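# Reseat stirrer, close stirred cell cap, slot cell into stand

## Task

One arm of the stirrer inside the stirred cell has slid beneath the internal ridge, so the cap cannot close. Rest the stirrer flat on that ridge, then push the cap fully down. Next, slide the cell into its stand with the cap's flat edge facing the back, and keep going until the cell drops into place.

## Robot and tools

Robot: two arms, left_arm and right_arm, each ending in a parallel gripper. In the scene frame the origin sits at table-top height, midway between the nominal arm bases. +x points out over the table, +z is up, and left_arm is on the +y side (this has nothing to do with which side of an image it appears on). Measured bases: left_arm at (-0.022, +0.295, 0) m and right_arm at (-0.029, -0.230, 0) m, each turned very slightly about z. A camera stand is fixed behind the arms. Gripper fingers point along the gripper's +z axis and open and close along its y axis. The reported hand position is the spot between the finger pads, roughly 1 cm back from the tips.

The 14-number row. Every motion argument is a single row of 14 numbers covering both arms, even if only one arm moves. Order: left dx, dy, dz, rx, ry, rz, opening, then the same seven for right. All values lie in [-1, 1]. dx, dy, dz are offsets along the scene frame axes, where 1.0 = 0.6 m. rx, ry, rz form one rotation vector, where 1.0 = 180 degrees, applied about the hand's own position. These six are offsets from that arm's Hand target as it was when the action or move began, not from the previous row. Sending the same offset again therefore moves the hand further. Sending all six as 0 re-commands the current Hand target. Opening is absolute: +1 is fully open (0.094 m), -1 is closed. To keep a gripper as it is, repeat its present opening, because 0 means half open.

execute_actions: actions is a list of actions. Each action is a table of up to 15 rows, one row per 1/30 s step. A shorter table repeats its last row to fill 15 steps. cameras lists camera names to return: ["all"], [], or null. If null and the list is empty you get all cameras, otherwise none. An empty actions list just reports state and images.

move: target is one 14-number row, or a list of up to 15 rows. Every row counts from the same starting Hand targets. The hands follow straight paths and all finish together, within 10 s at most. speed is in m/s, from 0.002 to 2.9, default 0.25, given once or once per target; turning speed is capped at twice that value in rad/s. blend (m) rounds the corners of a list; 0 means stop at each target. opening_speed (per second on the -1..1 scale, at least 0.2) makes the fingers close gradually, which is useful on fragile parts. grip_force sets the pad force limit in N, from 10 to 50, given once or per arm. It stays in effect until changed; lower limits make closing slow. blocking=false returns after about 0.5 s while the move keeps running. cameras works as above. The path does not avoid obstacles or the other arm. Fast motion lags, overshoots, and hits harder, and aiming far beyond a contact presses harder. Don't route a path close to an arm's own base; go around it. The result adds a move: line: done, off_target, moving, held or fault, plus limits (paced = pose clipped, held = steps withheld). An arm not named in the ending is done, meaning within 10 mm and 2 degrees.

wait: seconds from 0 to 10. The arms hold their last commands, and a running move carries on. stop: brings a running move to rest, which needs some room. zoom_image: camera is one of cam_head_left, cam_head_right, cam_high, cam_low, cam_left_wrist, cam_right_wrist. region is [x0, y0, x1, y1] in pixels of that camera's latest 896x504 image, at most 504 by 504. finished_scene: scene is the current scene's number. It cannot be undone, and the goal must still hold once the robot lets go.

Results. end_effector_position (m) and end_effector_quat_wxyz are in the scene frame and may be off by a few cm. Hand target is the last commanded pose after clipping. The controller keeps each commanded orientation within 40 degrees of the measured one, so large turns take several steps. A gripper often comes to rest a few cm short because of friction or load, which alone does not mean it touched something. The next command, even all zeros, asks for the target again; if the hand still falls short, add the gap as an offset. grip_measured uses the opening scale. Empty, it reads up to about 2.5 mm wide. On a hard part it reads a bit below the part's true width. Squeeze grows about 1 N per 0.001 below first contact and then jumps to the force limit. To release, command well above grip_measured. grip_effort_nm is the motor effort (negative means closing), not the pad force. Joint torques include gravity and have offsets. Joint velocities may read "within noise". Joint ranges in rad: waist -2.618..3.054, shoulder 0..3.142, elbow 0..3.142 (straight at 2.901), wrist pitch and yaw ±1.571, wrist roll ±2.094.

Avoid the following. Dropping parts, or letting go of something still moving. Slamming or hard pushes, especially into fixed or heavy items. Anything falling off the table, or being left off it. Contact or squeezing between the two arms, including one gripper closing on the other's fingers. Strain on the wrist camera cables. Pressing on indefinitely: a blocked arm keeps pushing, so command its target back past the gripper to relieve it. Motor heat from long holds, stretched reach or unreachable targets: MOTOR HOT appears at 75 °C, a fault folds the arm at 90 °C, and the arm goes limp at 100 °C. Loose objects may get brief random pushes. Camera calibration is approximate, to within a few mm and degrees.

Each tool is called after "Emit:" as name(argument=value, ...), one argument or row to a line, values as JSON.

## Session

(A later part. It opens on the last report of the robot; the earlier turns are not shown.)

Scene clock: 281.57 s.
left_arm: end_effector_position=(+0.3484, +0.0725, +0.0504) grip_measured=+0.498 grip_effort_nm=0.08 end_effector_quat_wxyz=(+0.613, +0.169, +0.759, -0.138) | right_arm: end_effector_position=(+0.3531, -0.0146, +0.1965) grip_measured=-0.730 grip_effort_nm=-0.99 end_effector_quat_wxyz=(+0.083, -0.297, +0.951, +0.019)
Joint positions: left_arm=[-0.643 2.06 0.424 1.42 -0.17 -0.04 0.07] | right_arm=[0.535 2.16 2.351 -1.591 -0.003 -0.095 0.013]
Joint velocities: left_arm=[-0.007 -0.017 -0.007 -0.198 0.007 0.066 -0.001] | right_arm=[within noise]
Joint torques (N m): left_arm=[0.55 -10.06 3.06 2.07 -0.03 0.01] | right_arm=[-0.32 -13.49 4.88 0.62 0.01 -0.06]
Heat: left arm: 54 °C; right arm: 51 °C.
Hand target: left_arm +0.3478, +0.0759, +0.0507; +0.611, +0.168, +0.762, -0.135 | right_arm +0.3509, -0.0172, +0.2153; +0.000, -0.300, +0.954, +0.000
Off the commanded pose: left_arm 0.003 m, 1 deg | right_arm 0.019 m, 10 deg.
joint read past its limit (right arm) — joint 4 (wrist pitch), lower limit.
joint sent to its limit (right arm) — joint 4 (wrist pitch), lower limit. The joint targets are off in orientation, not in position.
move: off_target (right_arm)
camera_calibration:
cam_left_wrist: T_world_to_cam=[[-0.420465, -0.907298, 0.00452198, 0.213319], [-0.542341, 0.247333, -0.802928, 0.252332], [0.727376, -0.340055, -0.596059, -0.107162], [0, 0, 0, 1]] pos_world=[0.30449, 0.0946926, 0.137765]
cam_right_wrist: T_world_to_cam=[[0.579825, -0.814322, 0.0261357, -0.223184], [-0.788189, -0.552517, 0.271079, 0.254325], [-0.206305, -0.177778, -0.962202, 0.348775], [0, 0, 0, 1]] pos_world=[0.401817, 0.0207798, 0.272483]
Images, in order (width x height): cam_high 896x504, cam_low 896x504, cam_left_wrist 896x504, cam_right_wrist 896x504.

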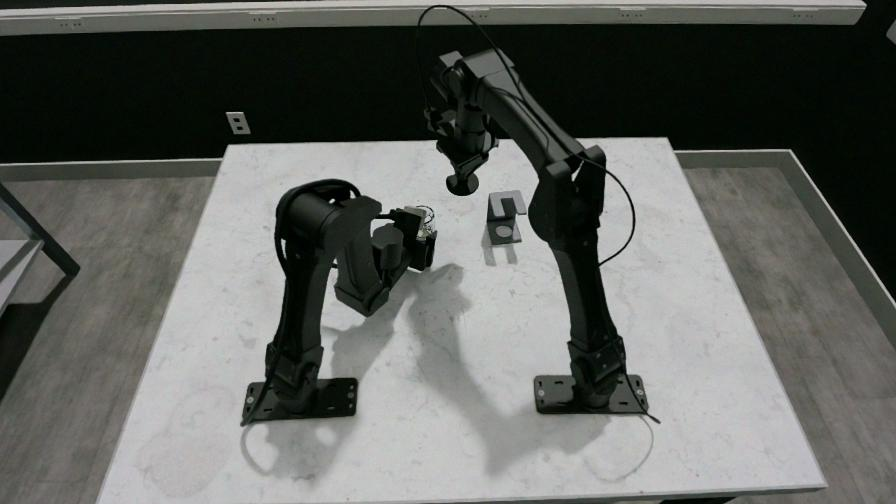

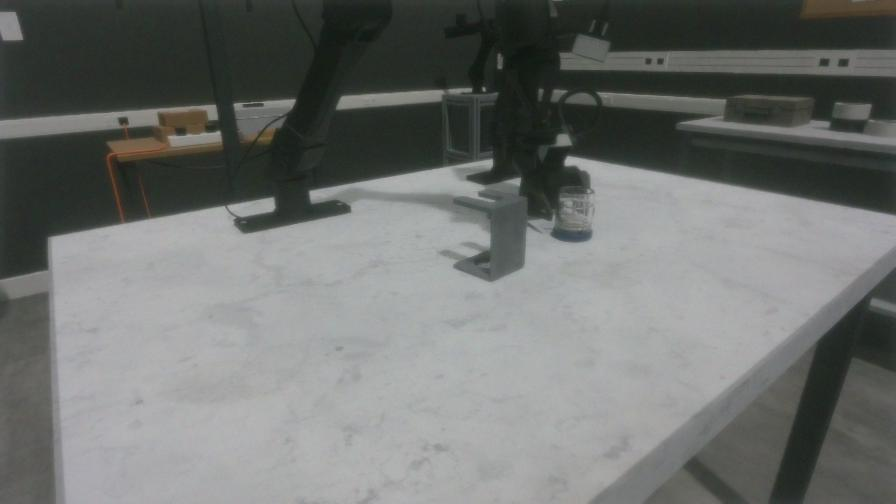

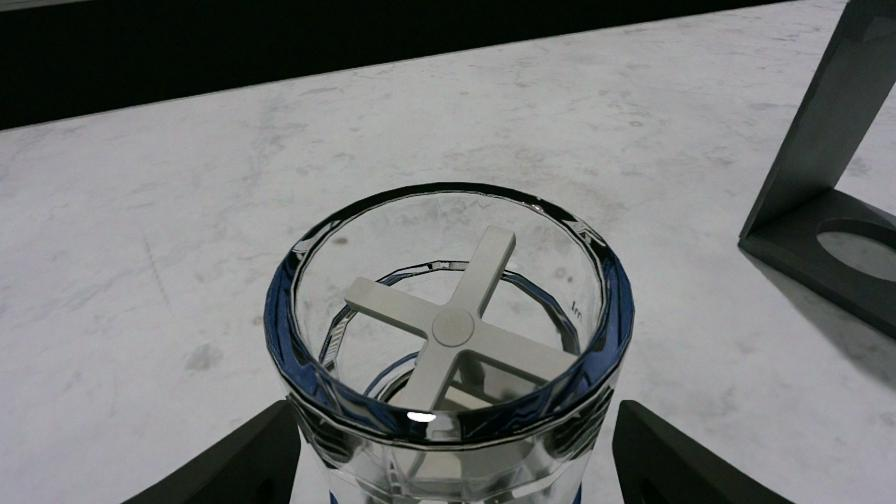

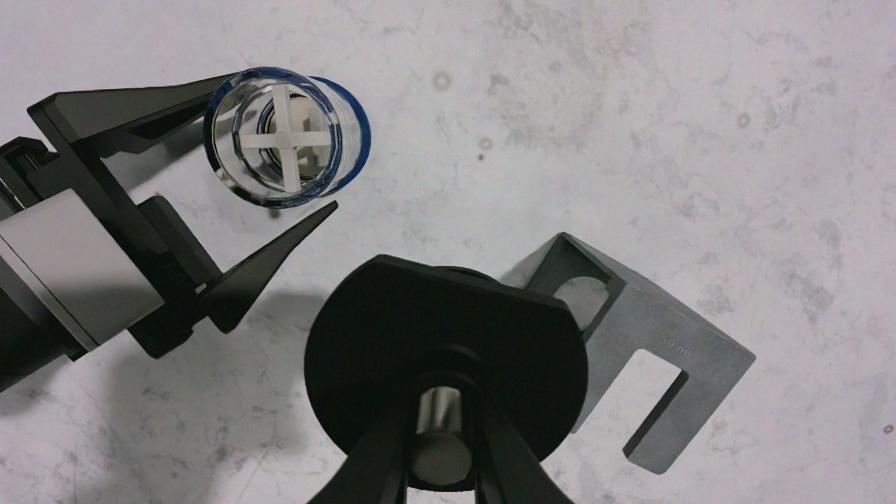

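Emit:
zoom_image(
  camera="cam_right_wrist",
  region=[180, 40, 400, 230],
)

Emit:
zoom_image(
  camera="cam_left_wrist",
  region=[240, 160, 660, 504],
)

Emit:
move(
  target=[-0.15,0.07,0.02,0,0,0,0.5,0,0,0.0,0,0,0,-0.88],
  speed=0.12,
  cameras=["cam_left_wrist","cam_right_wrist"],
)

Scaled by 2.291 from the camera's 896x504 image, which has a finer 1280x720 frame.

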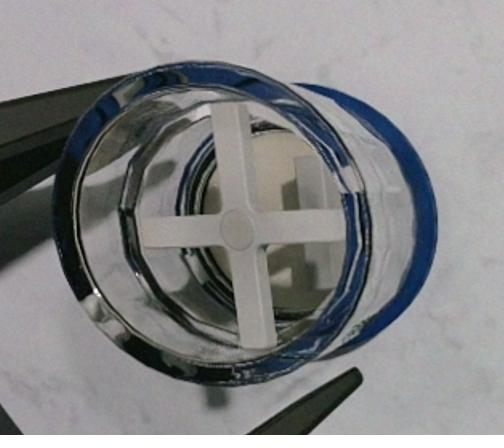

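Scaled by 1.200 from the camera's 896x504 image, which has a finer 1280x720 frame.

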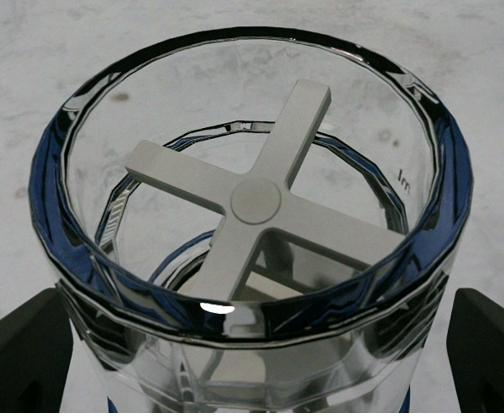

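Scene clock: 295.07 s.
left_arm: end_effector_position=(+0.2524, +0.1213, +0.0330) grip_measured=+0.498 grip_effort_nm=0.07 end_effector_quat_wxyz=(+0.563, +0.191, +0.796, -0.114) | right_arm: end_effector_position=(+0.3531, -0.0146, +0.1965) grip_measured=-0.730 grip_effort_nm=-0.99 end_effector_quat_wxyz=(+0.083, -0.297, +0.951, +0.019)
Joint positions: left_arm=[-0.738 1.868 0.035 1.475 -0.256 -0.059 0.07] | right_arm=[0.535 2.16 2.351 -1.591 -0.003 -0.095 0.013]
Joint torques (N m): left_arm=[-0.62 -7.24 1.76 3.34 -0.24 -0.1] | right_arm=[-0.09 -13.49 4.85 0.58 0.03 -0.01]
Heat: left arm: 53 °C; right arm: 53 °C.
Hand target: left_arm +0.2579, +0.1179, +0.0627; +0.611, +0.168, +0.762, -0.135 | right_arm +0.3509, -0.0172, +0.2153; +0.000, -0.300, +0.954, +0.000
Off the commanded pose: left_arm 0.030 m, 8 deg | right_arm 0.019 m, 10 deg.
joint read past its limit (right arm) — joint 4 (wrist pitch), lower limit.
joint sent to its limit (left arm) — joint 4 (wrist pitch), upper limit. The joint targets still meet the commanded pose.
joint sent to its limit (right arm) — joint 4 (wrist pitch), lower limit. The joint targets are off in orientation, not in position.
move: off_target (left_arm, right_arm)
camera_calibration:
cam_left_wrist: T_world_to_cam=[[-0.428121, -0.903137, -0.0325021, 0.21995], [-0.620986, 0.320119, -0.715471, 0.182473], [0.656573, -0.286125, -0.697886, -0.0165], [0, 0, 0, 1]] pos_world=[0.218312, 0.135511, 0.126188]
cam_right_wrist: T_world_to_cam=[[0.580137, -0.814098, 0.0261763, -0.223325], [-0.787986, -0.552813, 0.271064, 0.254253], [-0.206202, -0.17788, -0.962205, 0.348736], [0, 0, 0, 1]] pos_world=[0.401817, 0.0207798, 0.272483]
Images, in order (width x height): cam_left_wrist 896x504, cam_right_wrist 896x504.

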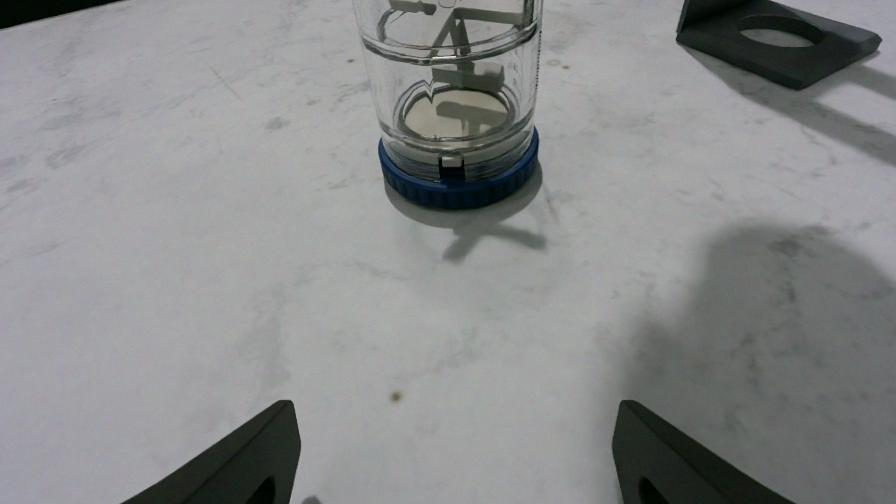

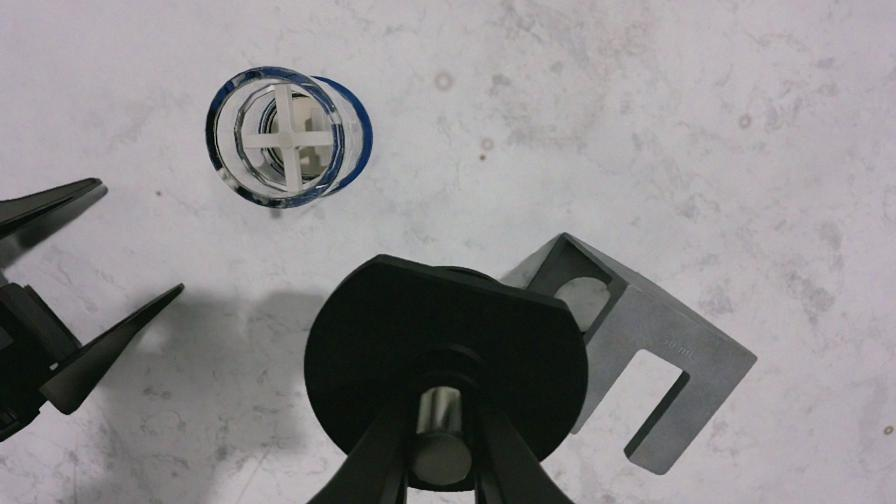

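Emit:
move(
  target=[-0.03,0.015,0.0,-0.045,-0.1,0,0.5,0,0,0.0,0,0,0,-0.88],
  speed=0.15,
  cameras=["cam_left_wrist"],
)

Emit:
zoom_image(
  camera="cam_left_wrist",
  region=[300, 0, 600, 300],
)

Scene clock: 315.87 s.
left_arm: end_effector_position=(+0.2368, +0.1289, +0.0402) grip_measured=+0.498 grip_effort_nm=0.08 end_effector_quat_wxyz=(+0.586, +0.153, +0.793, -0.063) | right_arm: end_effector_position=(+0.3531, -0.0146, +0.1965) grip_measured=-0.730 grip_effort_nm=-0.99 end_effector_quat_wxyz=(+0.083, -0.297, +0.951, +0.019)
Joint positions: left_arm=[-0.922 1.846 0.002 1.475 -0.563 -0.121 0.07] | right_arm=[0.535 2.16 2.351 -1.591 -0.003 -0.095 0.013]
Joint velocities: left_arm=[within noise] | right_arm=[-0.046 -0.007 -0.007 0.037 -0.051 -0.022 0]
Joint torques (N m): left_arm=[-0.64 -5.49 1.51 3.26 -0.37 -0.14] | right_arm=[-0.14 -13.61 4.89 0.62 0.01 -0.05]
Heat: left arm: 57 °C; right arm: 54 °C.
Hand target: left_arm +0.2398, +0.1268, +0.0627; +0.733, +0.144, +0.645, -0.160 | right_arm +0.3509, -0.0172, +0.2153; +0.000, -0.300, +0.954, +0.000
Off the commanded pose: left_arm 0.023 m, 26 deg | right_arm 0.019 m, 10 deg.
joint read past its limit (right arm) — joint 4 (wrist pitch), lower limit.
joint sent to its limit (left arm) — joint 3 (elbow), lower limit, where the elbow is as bent as it goes; joint 4 (wrist pitch), upper limit. The joint targets are off in orientation, not in position.
joint sent to its limit (right arm) — joint 4 (wrist pitch), lower limit. The joint targets are off in orientation, not in position.
move: off_target (left_arm, right_arm)
camera_calibration:
cam_left_wrist: T_world_to_cam=[[-0.311397, -0.947121, -0.077421, 0.200184], [-0.620699, 0.264412, -0.738119, 0.183437], [0.719559, -0.181793, -0.670214, -0.0284968], [0, 0, 0, 1]] pos_world=[0.196701, 0.135915, 0.131798]
Images, in order (width x height): cam_left_wrist 896x504.

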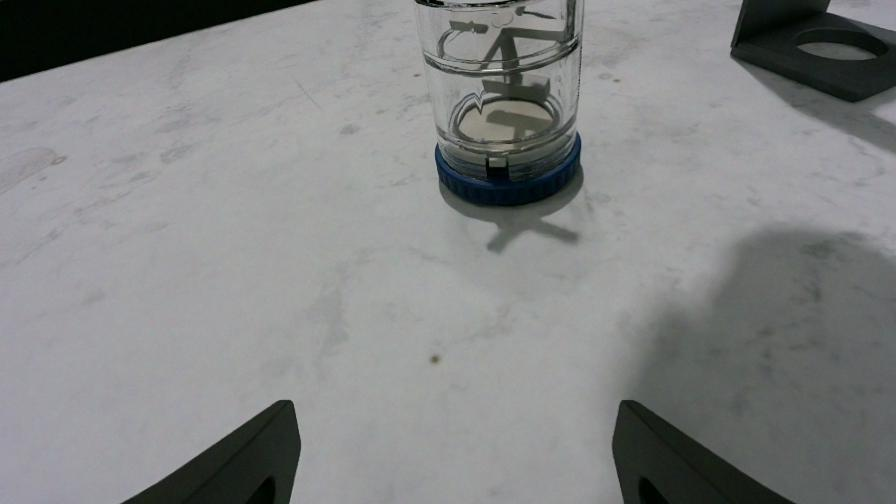

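Scaled by 1.680 from the camera's 896x504 image, which has a finer 1280x720 frame.

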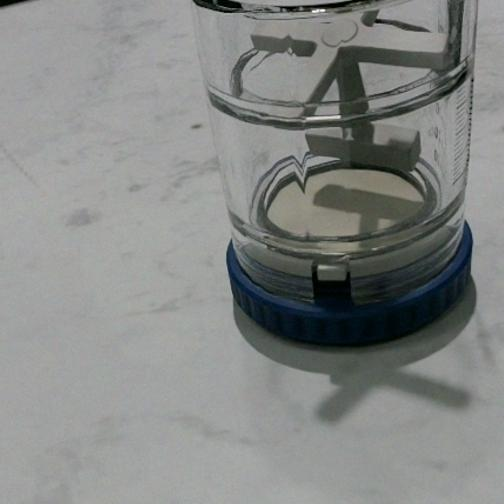

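Emit:
move(
  target=[
    [-0.02,0.02,0.23,0.045,0.1,0,0.5,0,-0.25,0.02,0,0,0,-0.88],
  ],
  speed=0.15,
)

Scene clock: 362.70 s.
left_arm: end_effector_position=(+0.2261, +0.1383, +0.1901) grip_measured=+0.498 grip_effort_nm=0.07 end_effector_quat_wxyz=(+0.607, +0.176, +0.764, -0.130) | right_arm: end_effector_position=(+0.3546, -0.1674, +0.2134) grip_measured=-0.730 grip_effort_nm=-0.99 end_effector_quat_wxyz=(+0.071, -0.295, +0.953, -0.009)
Joint positions: left_arm=[-0.783 0.592 0.283 0.065 -0.307 -0.059 0.07] | right_arm=[0.183 1.962 2.124 -1.589 -0.002 -0.443 0.013]
Joint torques (N m): left_arm=[0.51 0.16 11.69 2.05 -0.08 -0.13] | right_arm=[0.39 -11.54 4.85 0.56 0.01 -0.04]
Heat: left arm: 60 °C; right arm: 56 °C.
Hand target: left_arm +0.2279, +0.1389, +0.2008; +0.611, +0.168, +0.762, -0.135 | right_arm +0.3509, -0.1672, +0.2273; +0.000, -0.300, +0.954, +0.000
Off the commanded pose: left_arm 0.011 m, 1 deg | right_arm 0.014 m, 8 deg.
joint read past its limit (right arm) — joint 4 (wrist pitch), lower limit.
joint sent to its limit (right arm) — joint 4 (wrist pitch), lower limit. The joint targets are off in orientation, not in position.
move: off_target (left_arm, right_arm)

Emit:
move(
  target=[0.2,-0.09,0.05,0.2765,0.336,-0.136,0.5,0,0,0,0,0,0,-0.88],
  speed=0.25,
  cameras=["cam_left_wrist","cam_high","cam_low"],
)

Scene clock: 377.53 s.
left_arm: end_effector_position=(+0.3469, +0.0870, +0.2386) grip_measured=+0.498 grip_effort_nm=0.07 end_effector_quat_wxyz=(+0.143, +0.442, +0.885, -0.010) | right_arm: end_effector_position=(+0.3546, -0.1674, +0.2134) grip_measured=-0.730 grip_effort_nm=-0.99 end_effector_quat_wxyz=(+0.071, -0.295, +0.953, -0.009)
Joint positions: left_arm=[-0.542 2.003 2.261 -1.542 0.007 0.413 0.07] | right_arm=[0.183 1.962 2.124 -1.589 -0.002 -0.443 0.013]
Joint torques (N m): left_arm=[-0.61 -8.68 8.85 0.74 -0.06 0.11] | right_arm=[0.42 -11.54 4.92 0.58 0.01 -0.03]
Heat: left arm: 56 °C; right arm: 55 °C.
Hand target: left_arm +0.3479, +0.0849, +0.2307; -0.001, +0.454, +0.891, +0.001 | right_arm +0.3509, -0.1672, +0.2273; +0.000, -0.300, +0.954, +0.000
Off the commanded pose: left_arm 0.008 m, 17 deg | right_arm 0.014 m, 8 deg.
joint read past its limit (right arm) — joint 4 (wrist pitch), lower limit.
joint sent to its limit (left arm) — joint 4 (wrist pitch), lower limit. The joint targets are off in orientation, not in position.
joint sent to its limit (right arm) — joint 4 (wrist pitch), lower limit. The joint targets are off in orientation, not in position.
move: off_target (left_arm, right_arm)
camera_calibration:
cam_left_wrist: T_world_to_cam=[[-0.783521, -0.611172, -0.112085, 0.352966], [-0.621278, 0.767533, 0.157818, 0.15197], [-0.0104253, 0.19329, -0.981086, 0.312355], [0, 0, 0, 1]] pos_world=[0.374228, 0.0387063, 0.322026]
Images, in order (width x height): cam_high 896x504, cam_low 896x504, cam_left_wrist 896x504.

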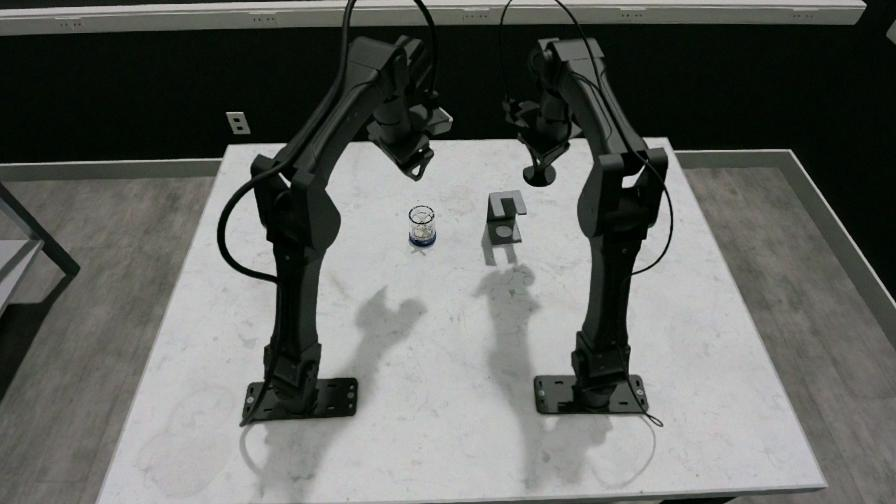

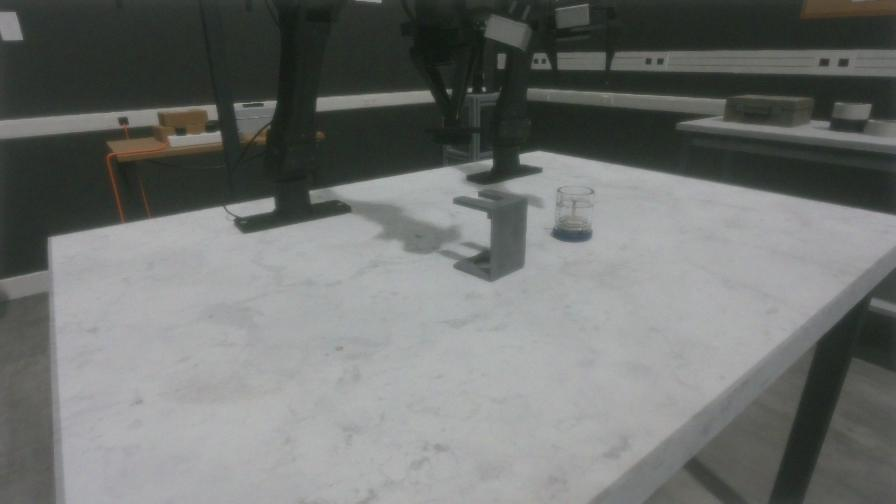

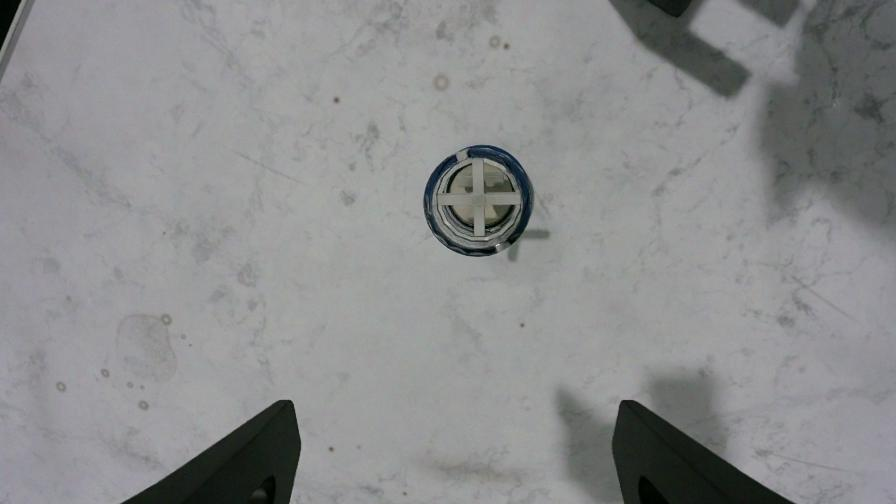

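Emit:
zoom_image(
  camera="cam_left_wrist",
  region=[408, 135, 548, 265],
)

Emit:
move(
  target=[-0.01,0.02,-0.12,0,0,0,-0.3,0,0,0,0,0,0,-0.88],
  speed=0.15,
  cameras=["cam_left_wrist","cam_low"],
)

Scaled by 3.600 from the camera's 896x504 image, which has a finer 1280x720 frame.

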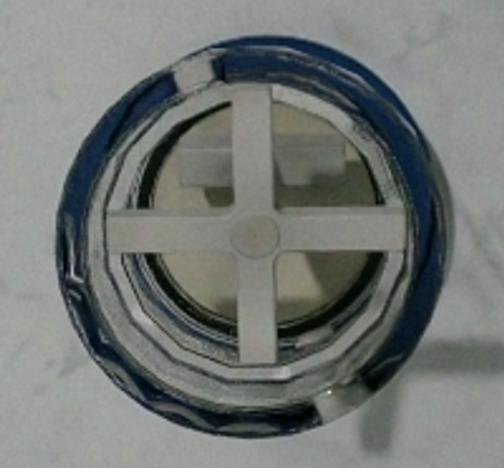

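Scene clock: 389.83 s.
left_arm: end_effector_position=(+0.3442, +0.0915, +0.1739) grip_measured=-0.298 grip_effort_nm=-0.10 end_effector_quat_wxyz=(+0.049, +0.452, +0.891, -0.004) | right_arm: end_effector_position=(+0.3546, -0.1674, +0.2134) grip_measured=-0.730 grip_effort_nm=-0.99 end_effector_quat_wxyz=(+0.071, -0.295, +0.953, -0.009)
Joint positions: left_arm=[-0.537 2.103 2.175 -1.544 0.005 0.432 0.033] | right_arm=[0.183 1.962 2.124 -1.589 -0.002 -0.443 0.013]
Joint torques (N m): left_arm=[0.46 -9.88 6.04 0.4 -0.07 0.09] | right_arm=[0.32 -11.55 4.86 0.55 0 -0.05]
Heat: left arm: 53 °C; right arm: 55 °C.
Hand target: left_arm +0.3418, +0.0967, +0.1587; -0.001, +0.454, +0.891, +0.001 | right_arm +0.3509, -0.1672, +0.2273; +0.000, -0.300, +0.954, +0.000
Off the commanded pose: left_arm 0.016 m, 6 deg | right_arm 0.014 m, 8 deg.
joint read past its limit (right arm) — joint 4 (wrist pitch), lower limit.
joint sent to its limit (left arm) — joint 4 (wrist pitch), lower limit. The joint targets still meet the commanded pose.
joint sent to its limit (right arm) — joint 4 (wrist pitch), lower limit. The joint targets are off in orientation, not in position.
move: off_target (left_arm, right_arm)
camera_calibration:
cam_left_wrist: T_world_to_cam=[[-0.803669, -0.59363, -0.0414557, 0.339356], [-0.571939, 0.751308, 0.329275, 0.111715], [-0.164322, 0.288338, -0.943324, 0.285723], [0, 0, 0, 1]] pos_world=[0.383574, 0.0351347, 0.246813]
Images, in order (width x height): cam_low 896x504, cam_left_wrist 896x504.

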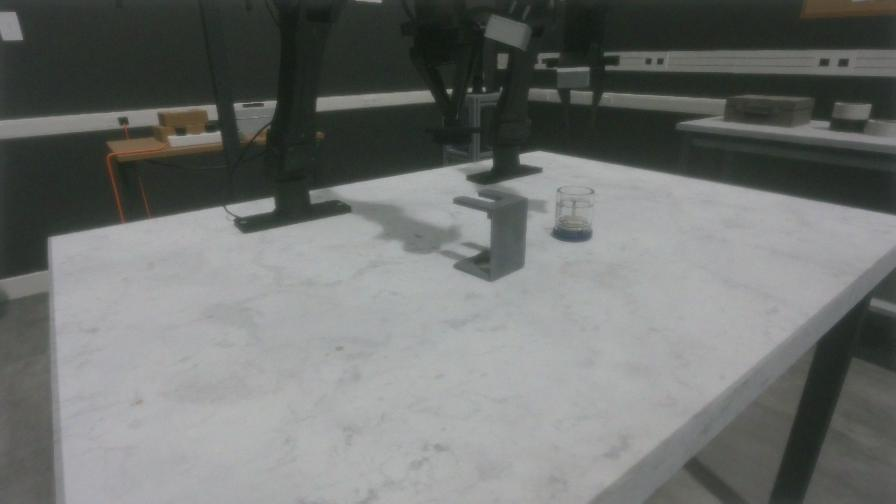

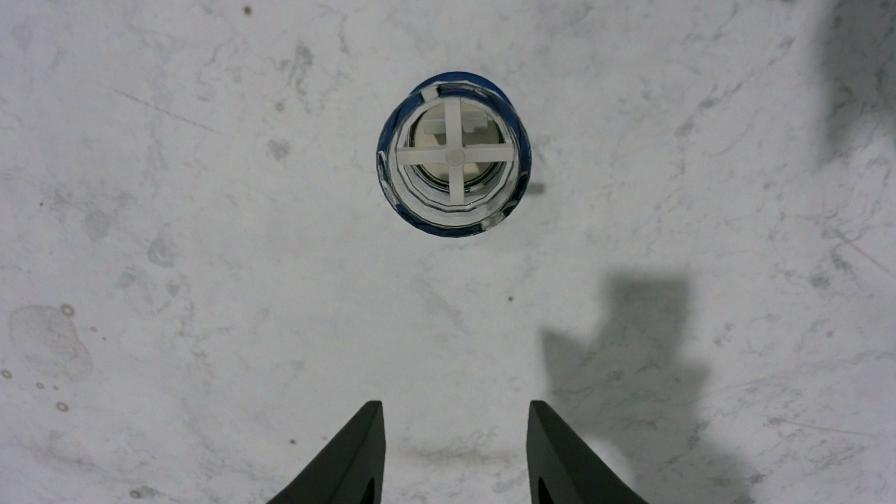

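Emit:
move(
  target=[0.06,-0.076,-0.056,0,0,0,-0.68,0,0,0,0,0,0,-0.88],
  speed=0.1,
  cameras=["cam_left_wrist","cam_low","cam_high"],
)

Emit:
zoom_image(
  camera="cam_high",
  region=[360, 130, 480, 260],
)

Emit:
zoom_image(
  camera="cam_low",
  region=[510, 110, 640, 250],
)

Scene clock: 408.27 s.
left_arm: end_effector_position=(+0.3775, +0.0523, +0.1360) grip_measured=-0.678 grip_effort_nm=-0.10 end_effector_quat_wxyz=(+0.047, +0.456, +0.889, -0.005) | right_arm: end_effector_position=(+0.3546, -0.1674, +0.2134) grip_measured=-0.730 grip_effort_nm=-0.99 end_effector_quat_wxyz=(+0.071, -0.295, +0.953, -0.009)
Joint positions: left_arm=[-0.576 2.339 2.409 -1.547 0.002 0.401 0.015] | right_arm=[0.183 1.962 2.124 -1.589 -0.002 -0.443 0.013]
Joint torques (N m): left_arm=[-0.34 -11.55 8.98 0.42 -0.06 -0.11] | right_arm=[0.34 -11.54 4.85 0.54 0.01 -0.05]
Heat: left arm: 51 °C; right arm: 55 °C.
Hand target: left_arm +0.3778, +0.0512, +0.1251; -0.001, +0.454, +0.891, +0.001 | right_arm +0.3509, -0.1672, +0.2273; +0.000, -0.300, +0.954, +0.000
Off the commanded pose: left_arm 0.011 m, 6 deg | right_arm 0.014 m, 8 deg.
joint read past its limit (right arm) — joint 4 (wrist pitch), lower limit.
joint sent to its limit (left arm) — joint 4 (wrist pitch), lower limit. The joint targets are off in orientation, not in position.
joint sent to its limit (right arm) — joint 4 (wrist pitch), lower limit. The joint targets are off in orientation, not in position.
move: off_target (left_arm, right_arm)
camera_calibration:
cam_left_wrist: T_world_to_cam=[[-0.809008, -0.586487, -0.039227, 0.342591], [-0.56406, 0.755833, 0.332495, 0.169097], [-0.165355, 0.291118, -0.942289, 0.266894], [0, 0, 0, 1]] pos_world=[0.416672, -0.00458115, 0.208706]
Images, in order (width x height): cam_high 896x504, cam_low 896x504, cam_left_wrist 896x504.

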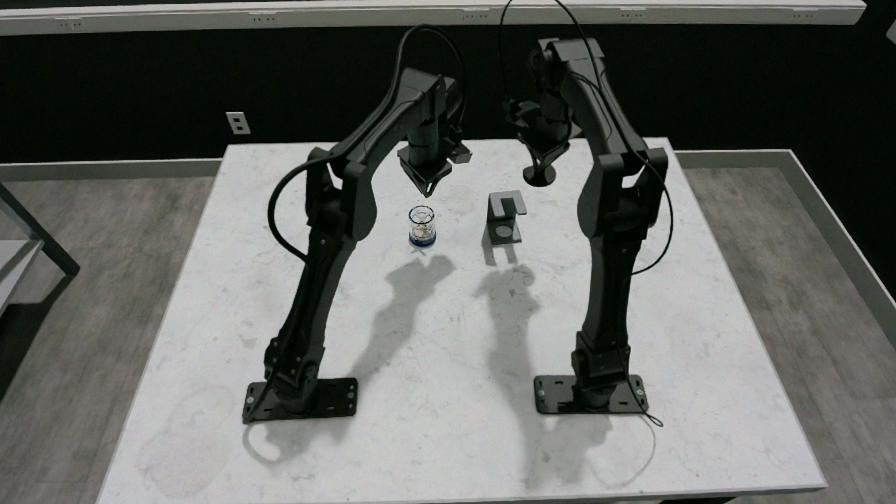

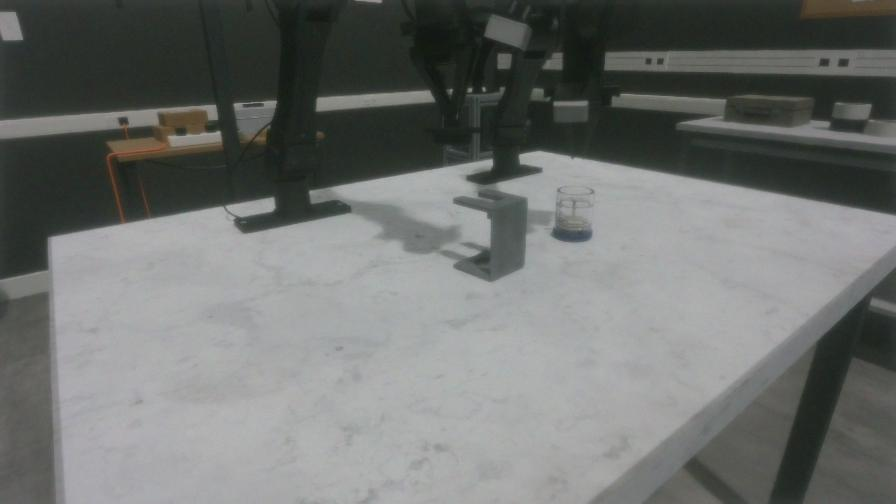

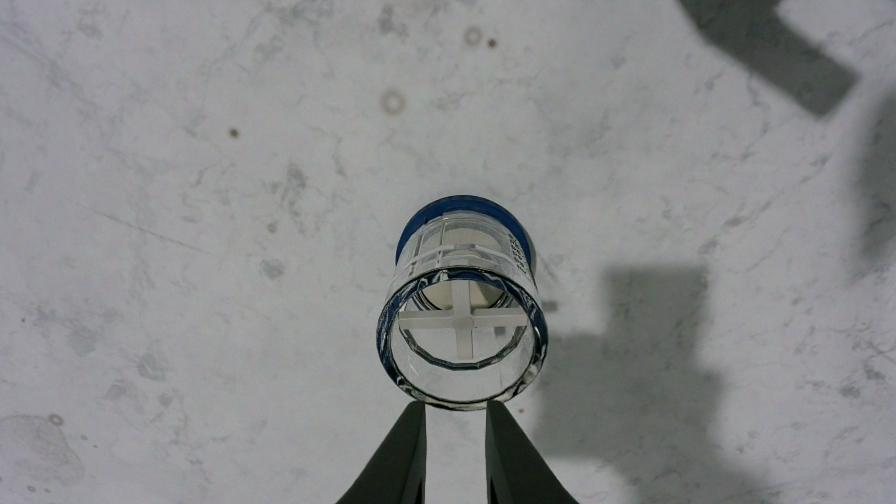

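Scaled by 3.877 from the camera's 896x504 image, which has a finer 1280x720 frame.

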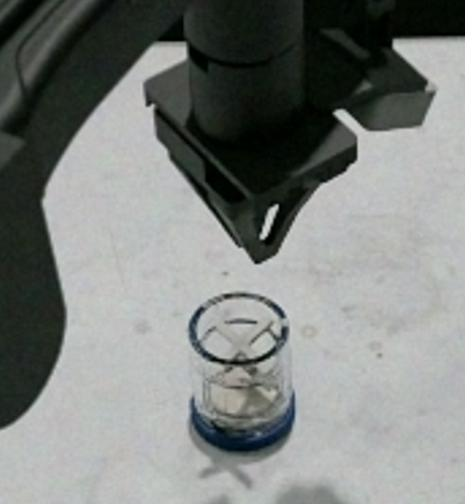

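Scaled by 3.600 from the camera's 896x504 image, which has a finer 1280x720 frame.

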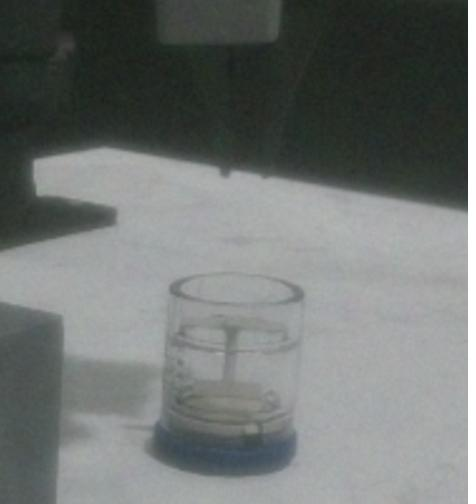

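Emit:
move(
  target=[0.008,-0.016,-0.03,0,0,0,-0.68,0,0,0,0,0,0,-0.88],
  speed=0.06,
  cameras=["cam_left_wrist","cam_low"],
)

Emit:
zoom_image(
  camera="cam_low",
  region=[510, 110, 640, 250],
)

Scene clock: 426.33 s.
left_arm: end_effector_position=(+0.3834, +0.0435, +0.1197) grip_measured=-0.678 grip_effort_nm=-0.10 end_effector_quat_wxyz=(+0.040, +0.455, +0.890, -0.005) | right_arm: end_effector_position=(+0.3546, -0.1674, +0.2134) grip_measured=-0.730 grip_effort_nm=-0.99 end_effector_quat_wxyz=(+0.071, -0.295, +0.953, -0.009)
Joint positions: left_arm=[-0.586 2.405 2.46 -1.547 0.002 0.389 0.015] | right_arm=[0.183 1.962 2.124 -1.589 -0.002 -0.443 0.013]
Joint torques (N m): left_arm=[-0.59 -11.84 8.98 0.39 -0.06 -0.1] | right_arm=[0.39 -11.54 4.89 0.56 0.03 -0.02]
Heat: left arm: 49 °C; right arm: 55 °C.
Hand target: left_arm +0.3826, +0.0415, +0.1070; -0.001, +0.454, +0.891, +0.001 | right_arm +0.3509, -0.1672, +0.2273; +0.000, -0.300, +0.954, +0.000
Off the commanded pose: left_arm 0.013 m, 5 deg | right_arm 0.014 m, 8 deg.
joint read past its limit (right arm) — joint 4 (wrist pitch), lower limit.
joint sent to its limit (left arm) — joint 4 (wrist pitch), lower limit. The joint targets are off in orientation, not in position.
joint sent to its limit (right arm) — joint 4 (wrist pitch), lower limit. The joint targets are off in orientation, not in position.
move: off_target (left_arm, right_arm)
camera_calibration:
cam_left_wrist: T_world_to_cam=[[-0.807885, -0.588427, -0.0327896, 0.340579], [-0.56174, 0.752031, 0.344815, 0.182197], [-0.17824, 0.29699, -0.938098, 0.25918], [0, 0, 0, 1]] pos_world=[0.423692, -0.0135863, 0.19148]
Images, in order (width x height): cam_low 896x504, cam_left_wrist 896x504.

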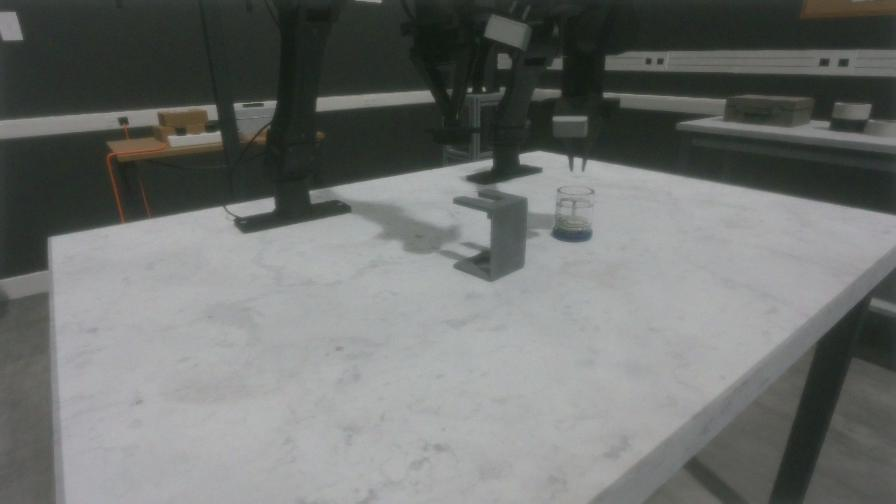

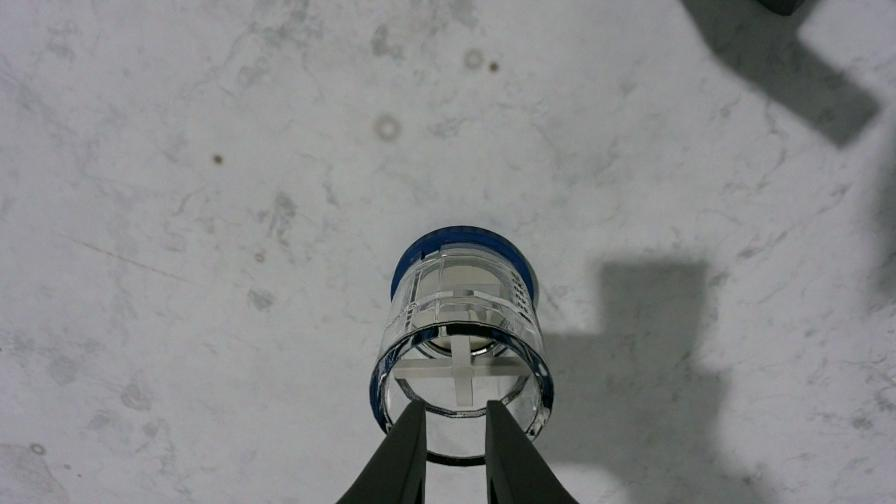

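Scaled by 3.600 from the camera's 896x504 image, which has a finer 1280x720 frame.

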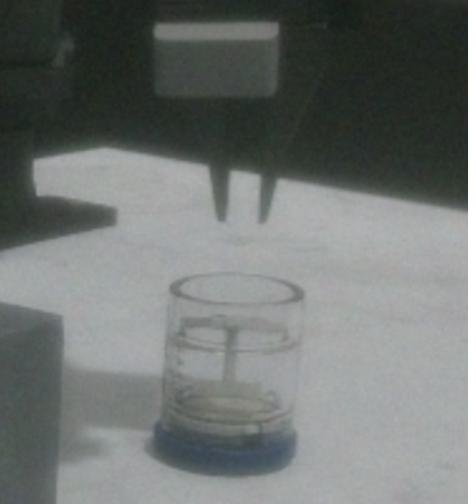

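Emit:
move(
  target=[-0.001,-0.001,-0.033,0,0,0,-0.68,0,0,0,0,0,0,-0.88],
  speed=0.05,
  cameras=["cam_left_wrist","cam_low"],
)

Emit:
zoom_image(
  camera="cam_low",
  region=[510, 110, 640, 250],
)

Emit:
zoom_image(
  camera="cam_left_wrist",
  region=[340, 304, 580, 504],
)

Scene clock: 435.37 s.
left_arm: end_effector_position=(+0.3838, +0.0433, +0.1002) grip_measured=-0.678 grip_effort_nm=-0.10 end_effector_quat_wxyz=(+0.019, +0.454, +0.891, -0.003) | right_arm: end_effector_position=(+0.3546, -0.1674, +0.2134) grip_measured=-0.730 grip_effort_nm=-0.99 end_effector_quat_wxyz=(+0.071, -0.295, +0.953, -0.009)
Joint positions: left_arm=[-0.586 2.451 2.466 -1.547 0.002 0.387 0.015] | right_arm=[0.183 1.962 2.124 -1.589 -0.002 -0.443 0.013]
Joint torques (N m): left_arm=[-0.81 -12.25 8.96 0.3 -0.06 -0.1] | right_arm=[0.36 -11.44 4.82 0.58 0.01 -0.01]
Heat: left arm: 48 °C; right arm: 55 °C.
Hand target: left_arm +0.3820, +0.0410, +0.0873; -0.001, +0.454, +0.891, +0.001 | right_arm +0.3509, -0.1672, +0.2273; +0.000, -0.300, +0.954, +0.000
Off the commanded pose: left_arm 0.013 m, 2 deg | right_arm 0.014 m, 8 deg.
joint read past its limit (right arm) — joint 4 (wrist pitch), lower limit.
joint sent to its limit (left arm) — joint 4 (wrist pitch), lower limit. The joint targets still meet the commanded pose.
joint sent to its limit (right arm) — joint 4 (wrist pitch), lower limit. The joint targets are off in orientation, not in position.
move: off_target (left_arm, right_arm)
camera_calibration:
cam_left_wrist: T_world_to_cam=[[-0.807416, -0.589723, -0.0175009, 0.338412], [-0.550963, 0.743076, 0.37984, 0.182094], [-0.210996, 0.316331, -0.924887, 0.251543], [0, 0, 0, 1]] pos_world=[0.42664, -0.0153111, 0.169405]
Images, in order (width x height): cam_low 896x504, cam_left_wrist 896x504.

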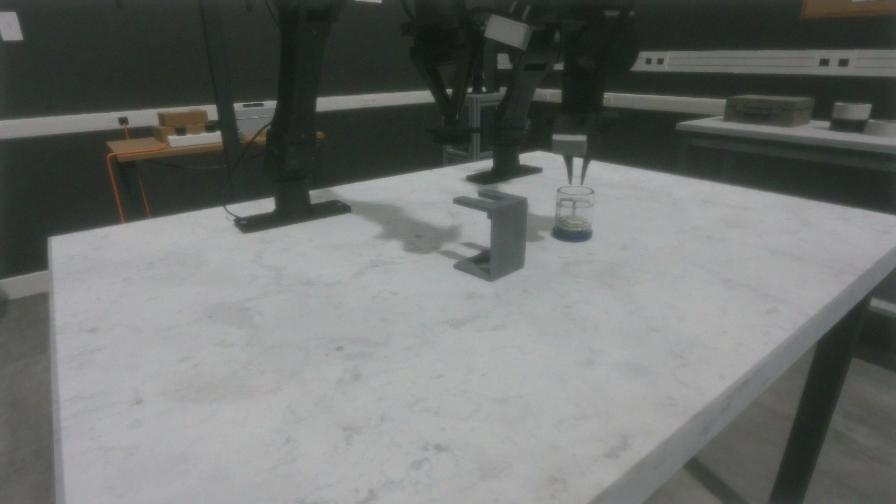

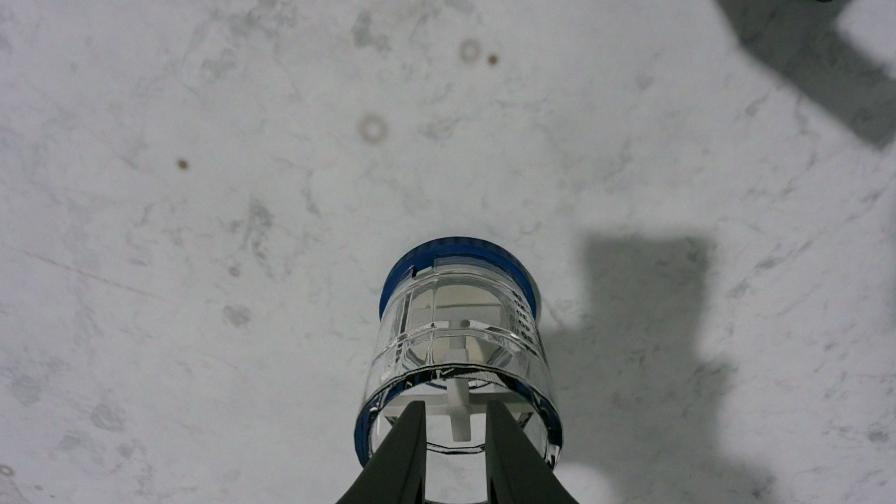

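Scaled by 3.600 from the camera's 896x504 image, which has a finer 1280x720 frame.

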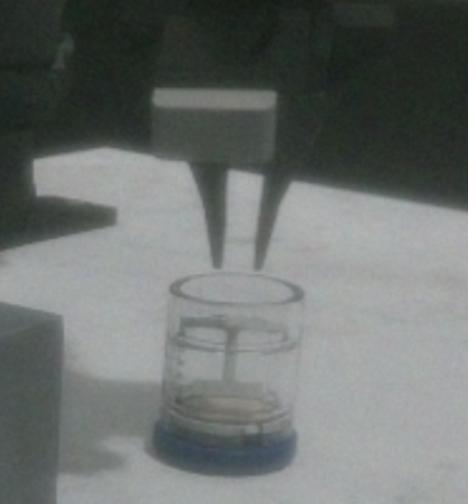

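Scaled by 2.100 from the camera's 896x504 image, which has a finer 1280x720 frame.

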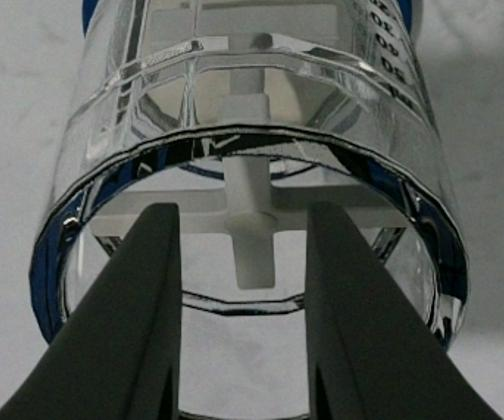

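Emit:
move(
  target=[0.004,-0.0055,-0.015,0,0,0,-0.7,0,0,0,0,0,0,-0.88],
  speed=0.04,
  cameras=["cam_left_wrist","cam_low"],
)

Emit:
zoom_image(
  camera="cam_low",
  region=[510, 110, 640, 250],
)

Emit:
zoom_image(
  camera="cam_left_wrist",
  region=[340, 304, 580, 504],
)

Scene clock: 452.60 s.
left_arm: end_effector_position=(+0.3854, +0.0397, +0.0925) grip_measured=-0.698 grip_effort_nm=-0.10 end_effector_quat_wxyz=(+0.016, +0.455, +0.890, -0.003) | right_arm: end_effector_position=(+0.3546, -0.1674, +0.2134) grip_measured=-0.730 grip_effort_nm=-0.99 end_effector_quat_wxyz=(+0.071, -0.295, +0.953, -0.009)
Joint positions: left_arm=[-0.59 2.479 2.487 -1.547 0.002 0.384 0.014] | right_arm=[0.183 1.962 2.124 -1.589 -0.002 -0.443 0.013]
Joint torques (N m): left_arm=[-0.61 -12.05 9.03 0.32 -0.04 -0.11] | right_arm=[0.31 -11.48 4.96 0.56 0.05 0.01]
Heat: left arm: 47 °C; right arm: 55 °C.
Hand target: left_arm +0.3844, +0.0377, +0.0783; -0.001, +0.454, +0.891, +0.001 | right_arm +0.3509, -0.1672, +0.2273; +0.000, -0.300, +0.954, +0.000
Off the commanded pose: left_arm 0.014 m, 2 deg | right_arm 0.014 m, 8 deg.
joint read past its limit (right arm) — joint 4 (wrist pitch), lower limit.
joint sent to its limit (right arm) — joint 4 (wrist pitch), lower limit. The joint targets are off in orientation, not in position.
move: off_target (left_arm, right_arm)
camera_calibration:
cam_left_wrist: T_world_to_cam=[[-0.8084, -0.588453, -0.0145664, 0.337556], [-0.547364, 0.742391, 0.386326, 0.186661], [-0.21652, 0.320279, -0.922247, 0.247532], [0, 0, 0, 1]] pos_world=[0.428647, -0.0192187, 0.161091]
Images, in order (width x height): cam_low 896x504, cam_left_wrist 896x504.

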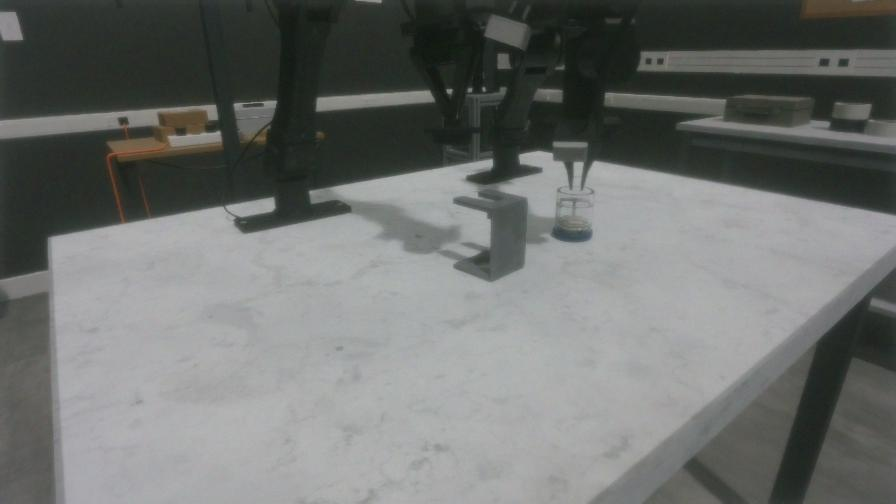

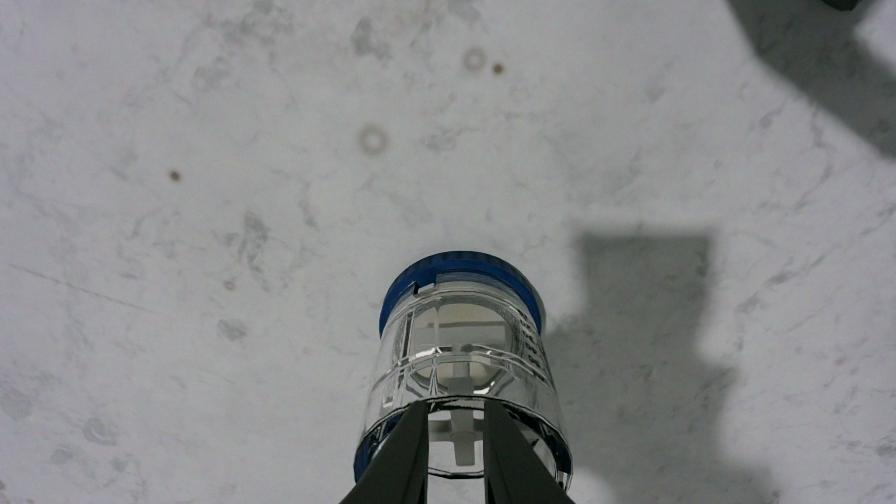

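Scaled by 3.600 from the camera's 896x504 image, which has a finer 1280x720 frame.

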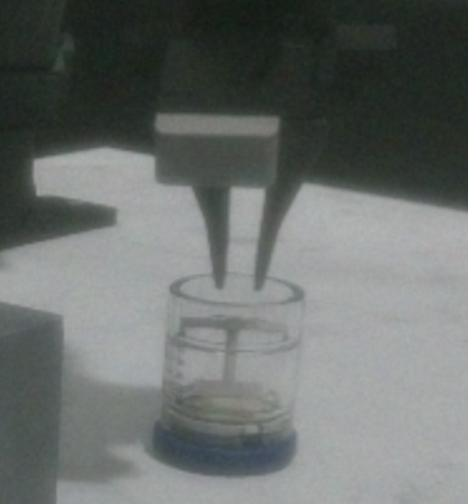

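Scaled by 2.100 from the camera's 896x504 image, which has a finer 1280x720 frame.

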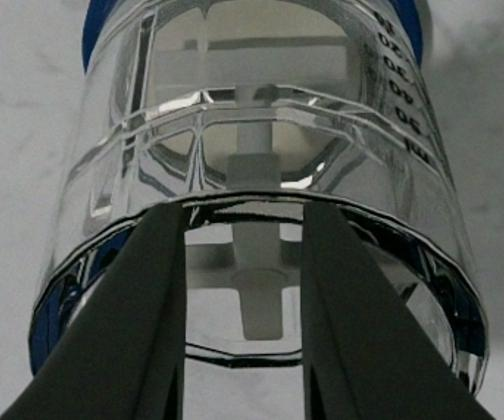

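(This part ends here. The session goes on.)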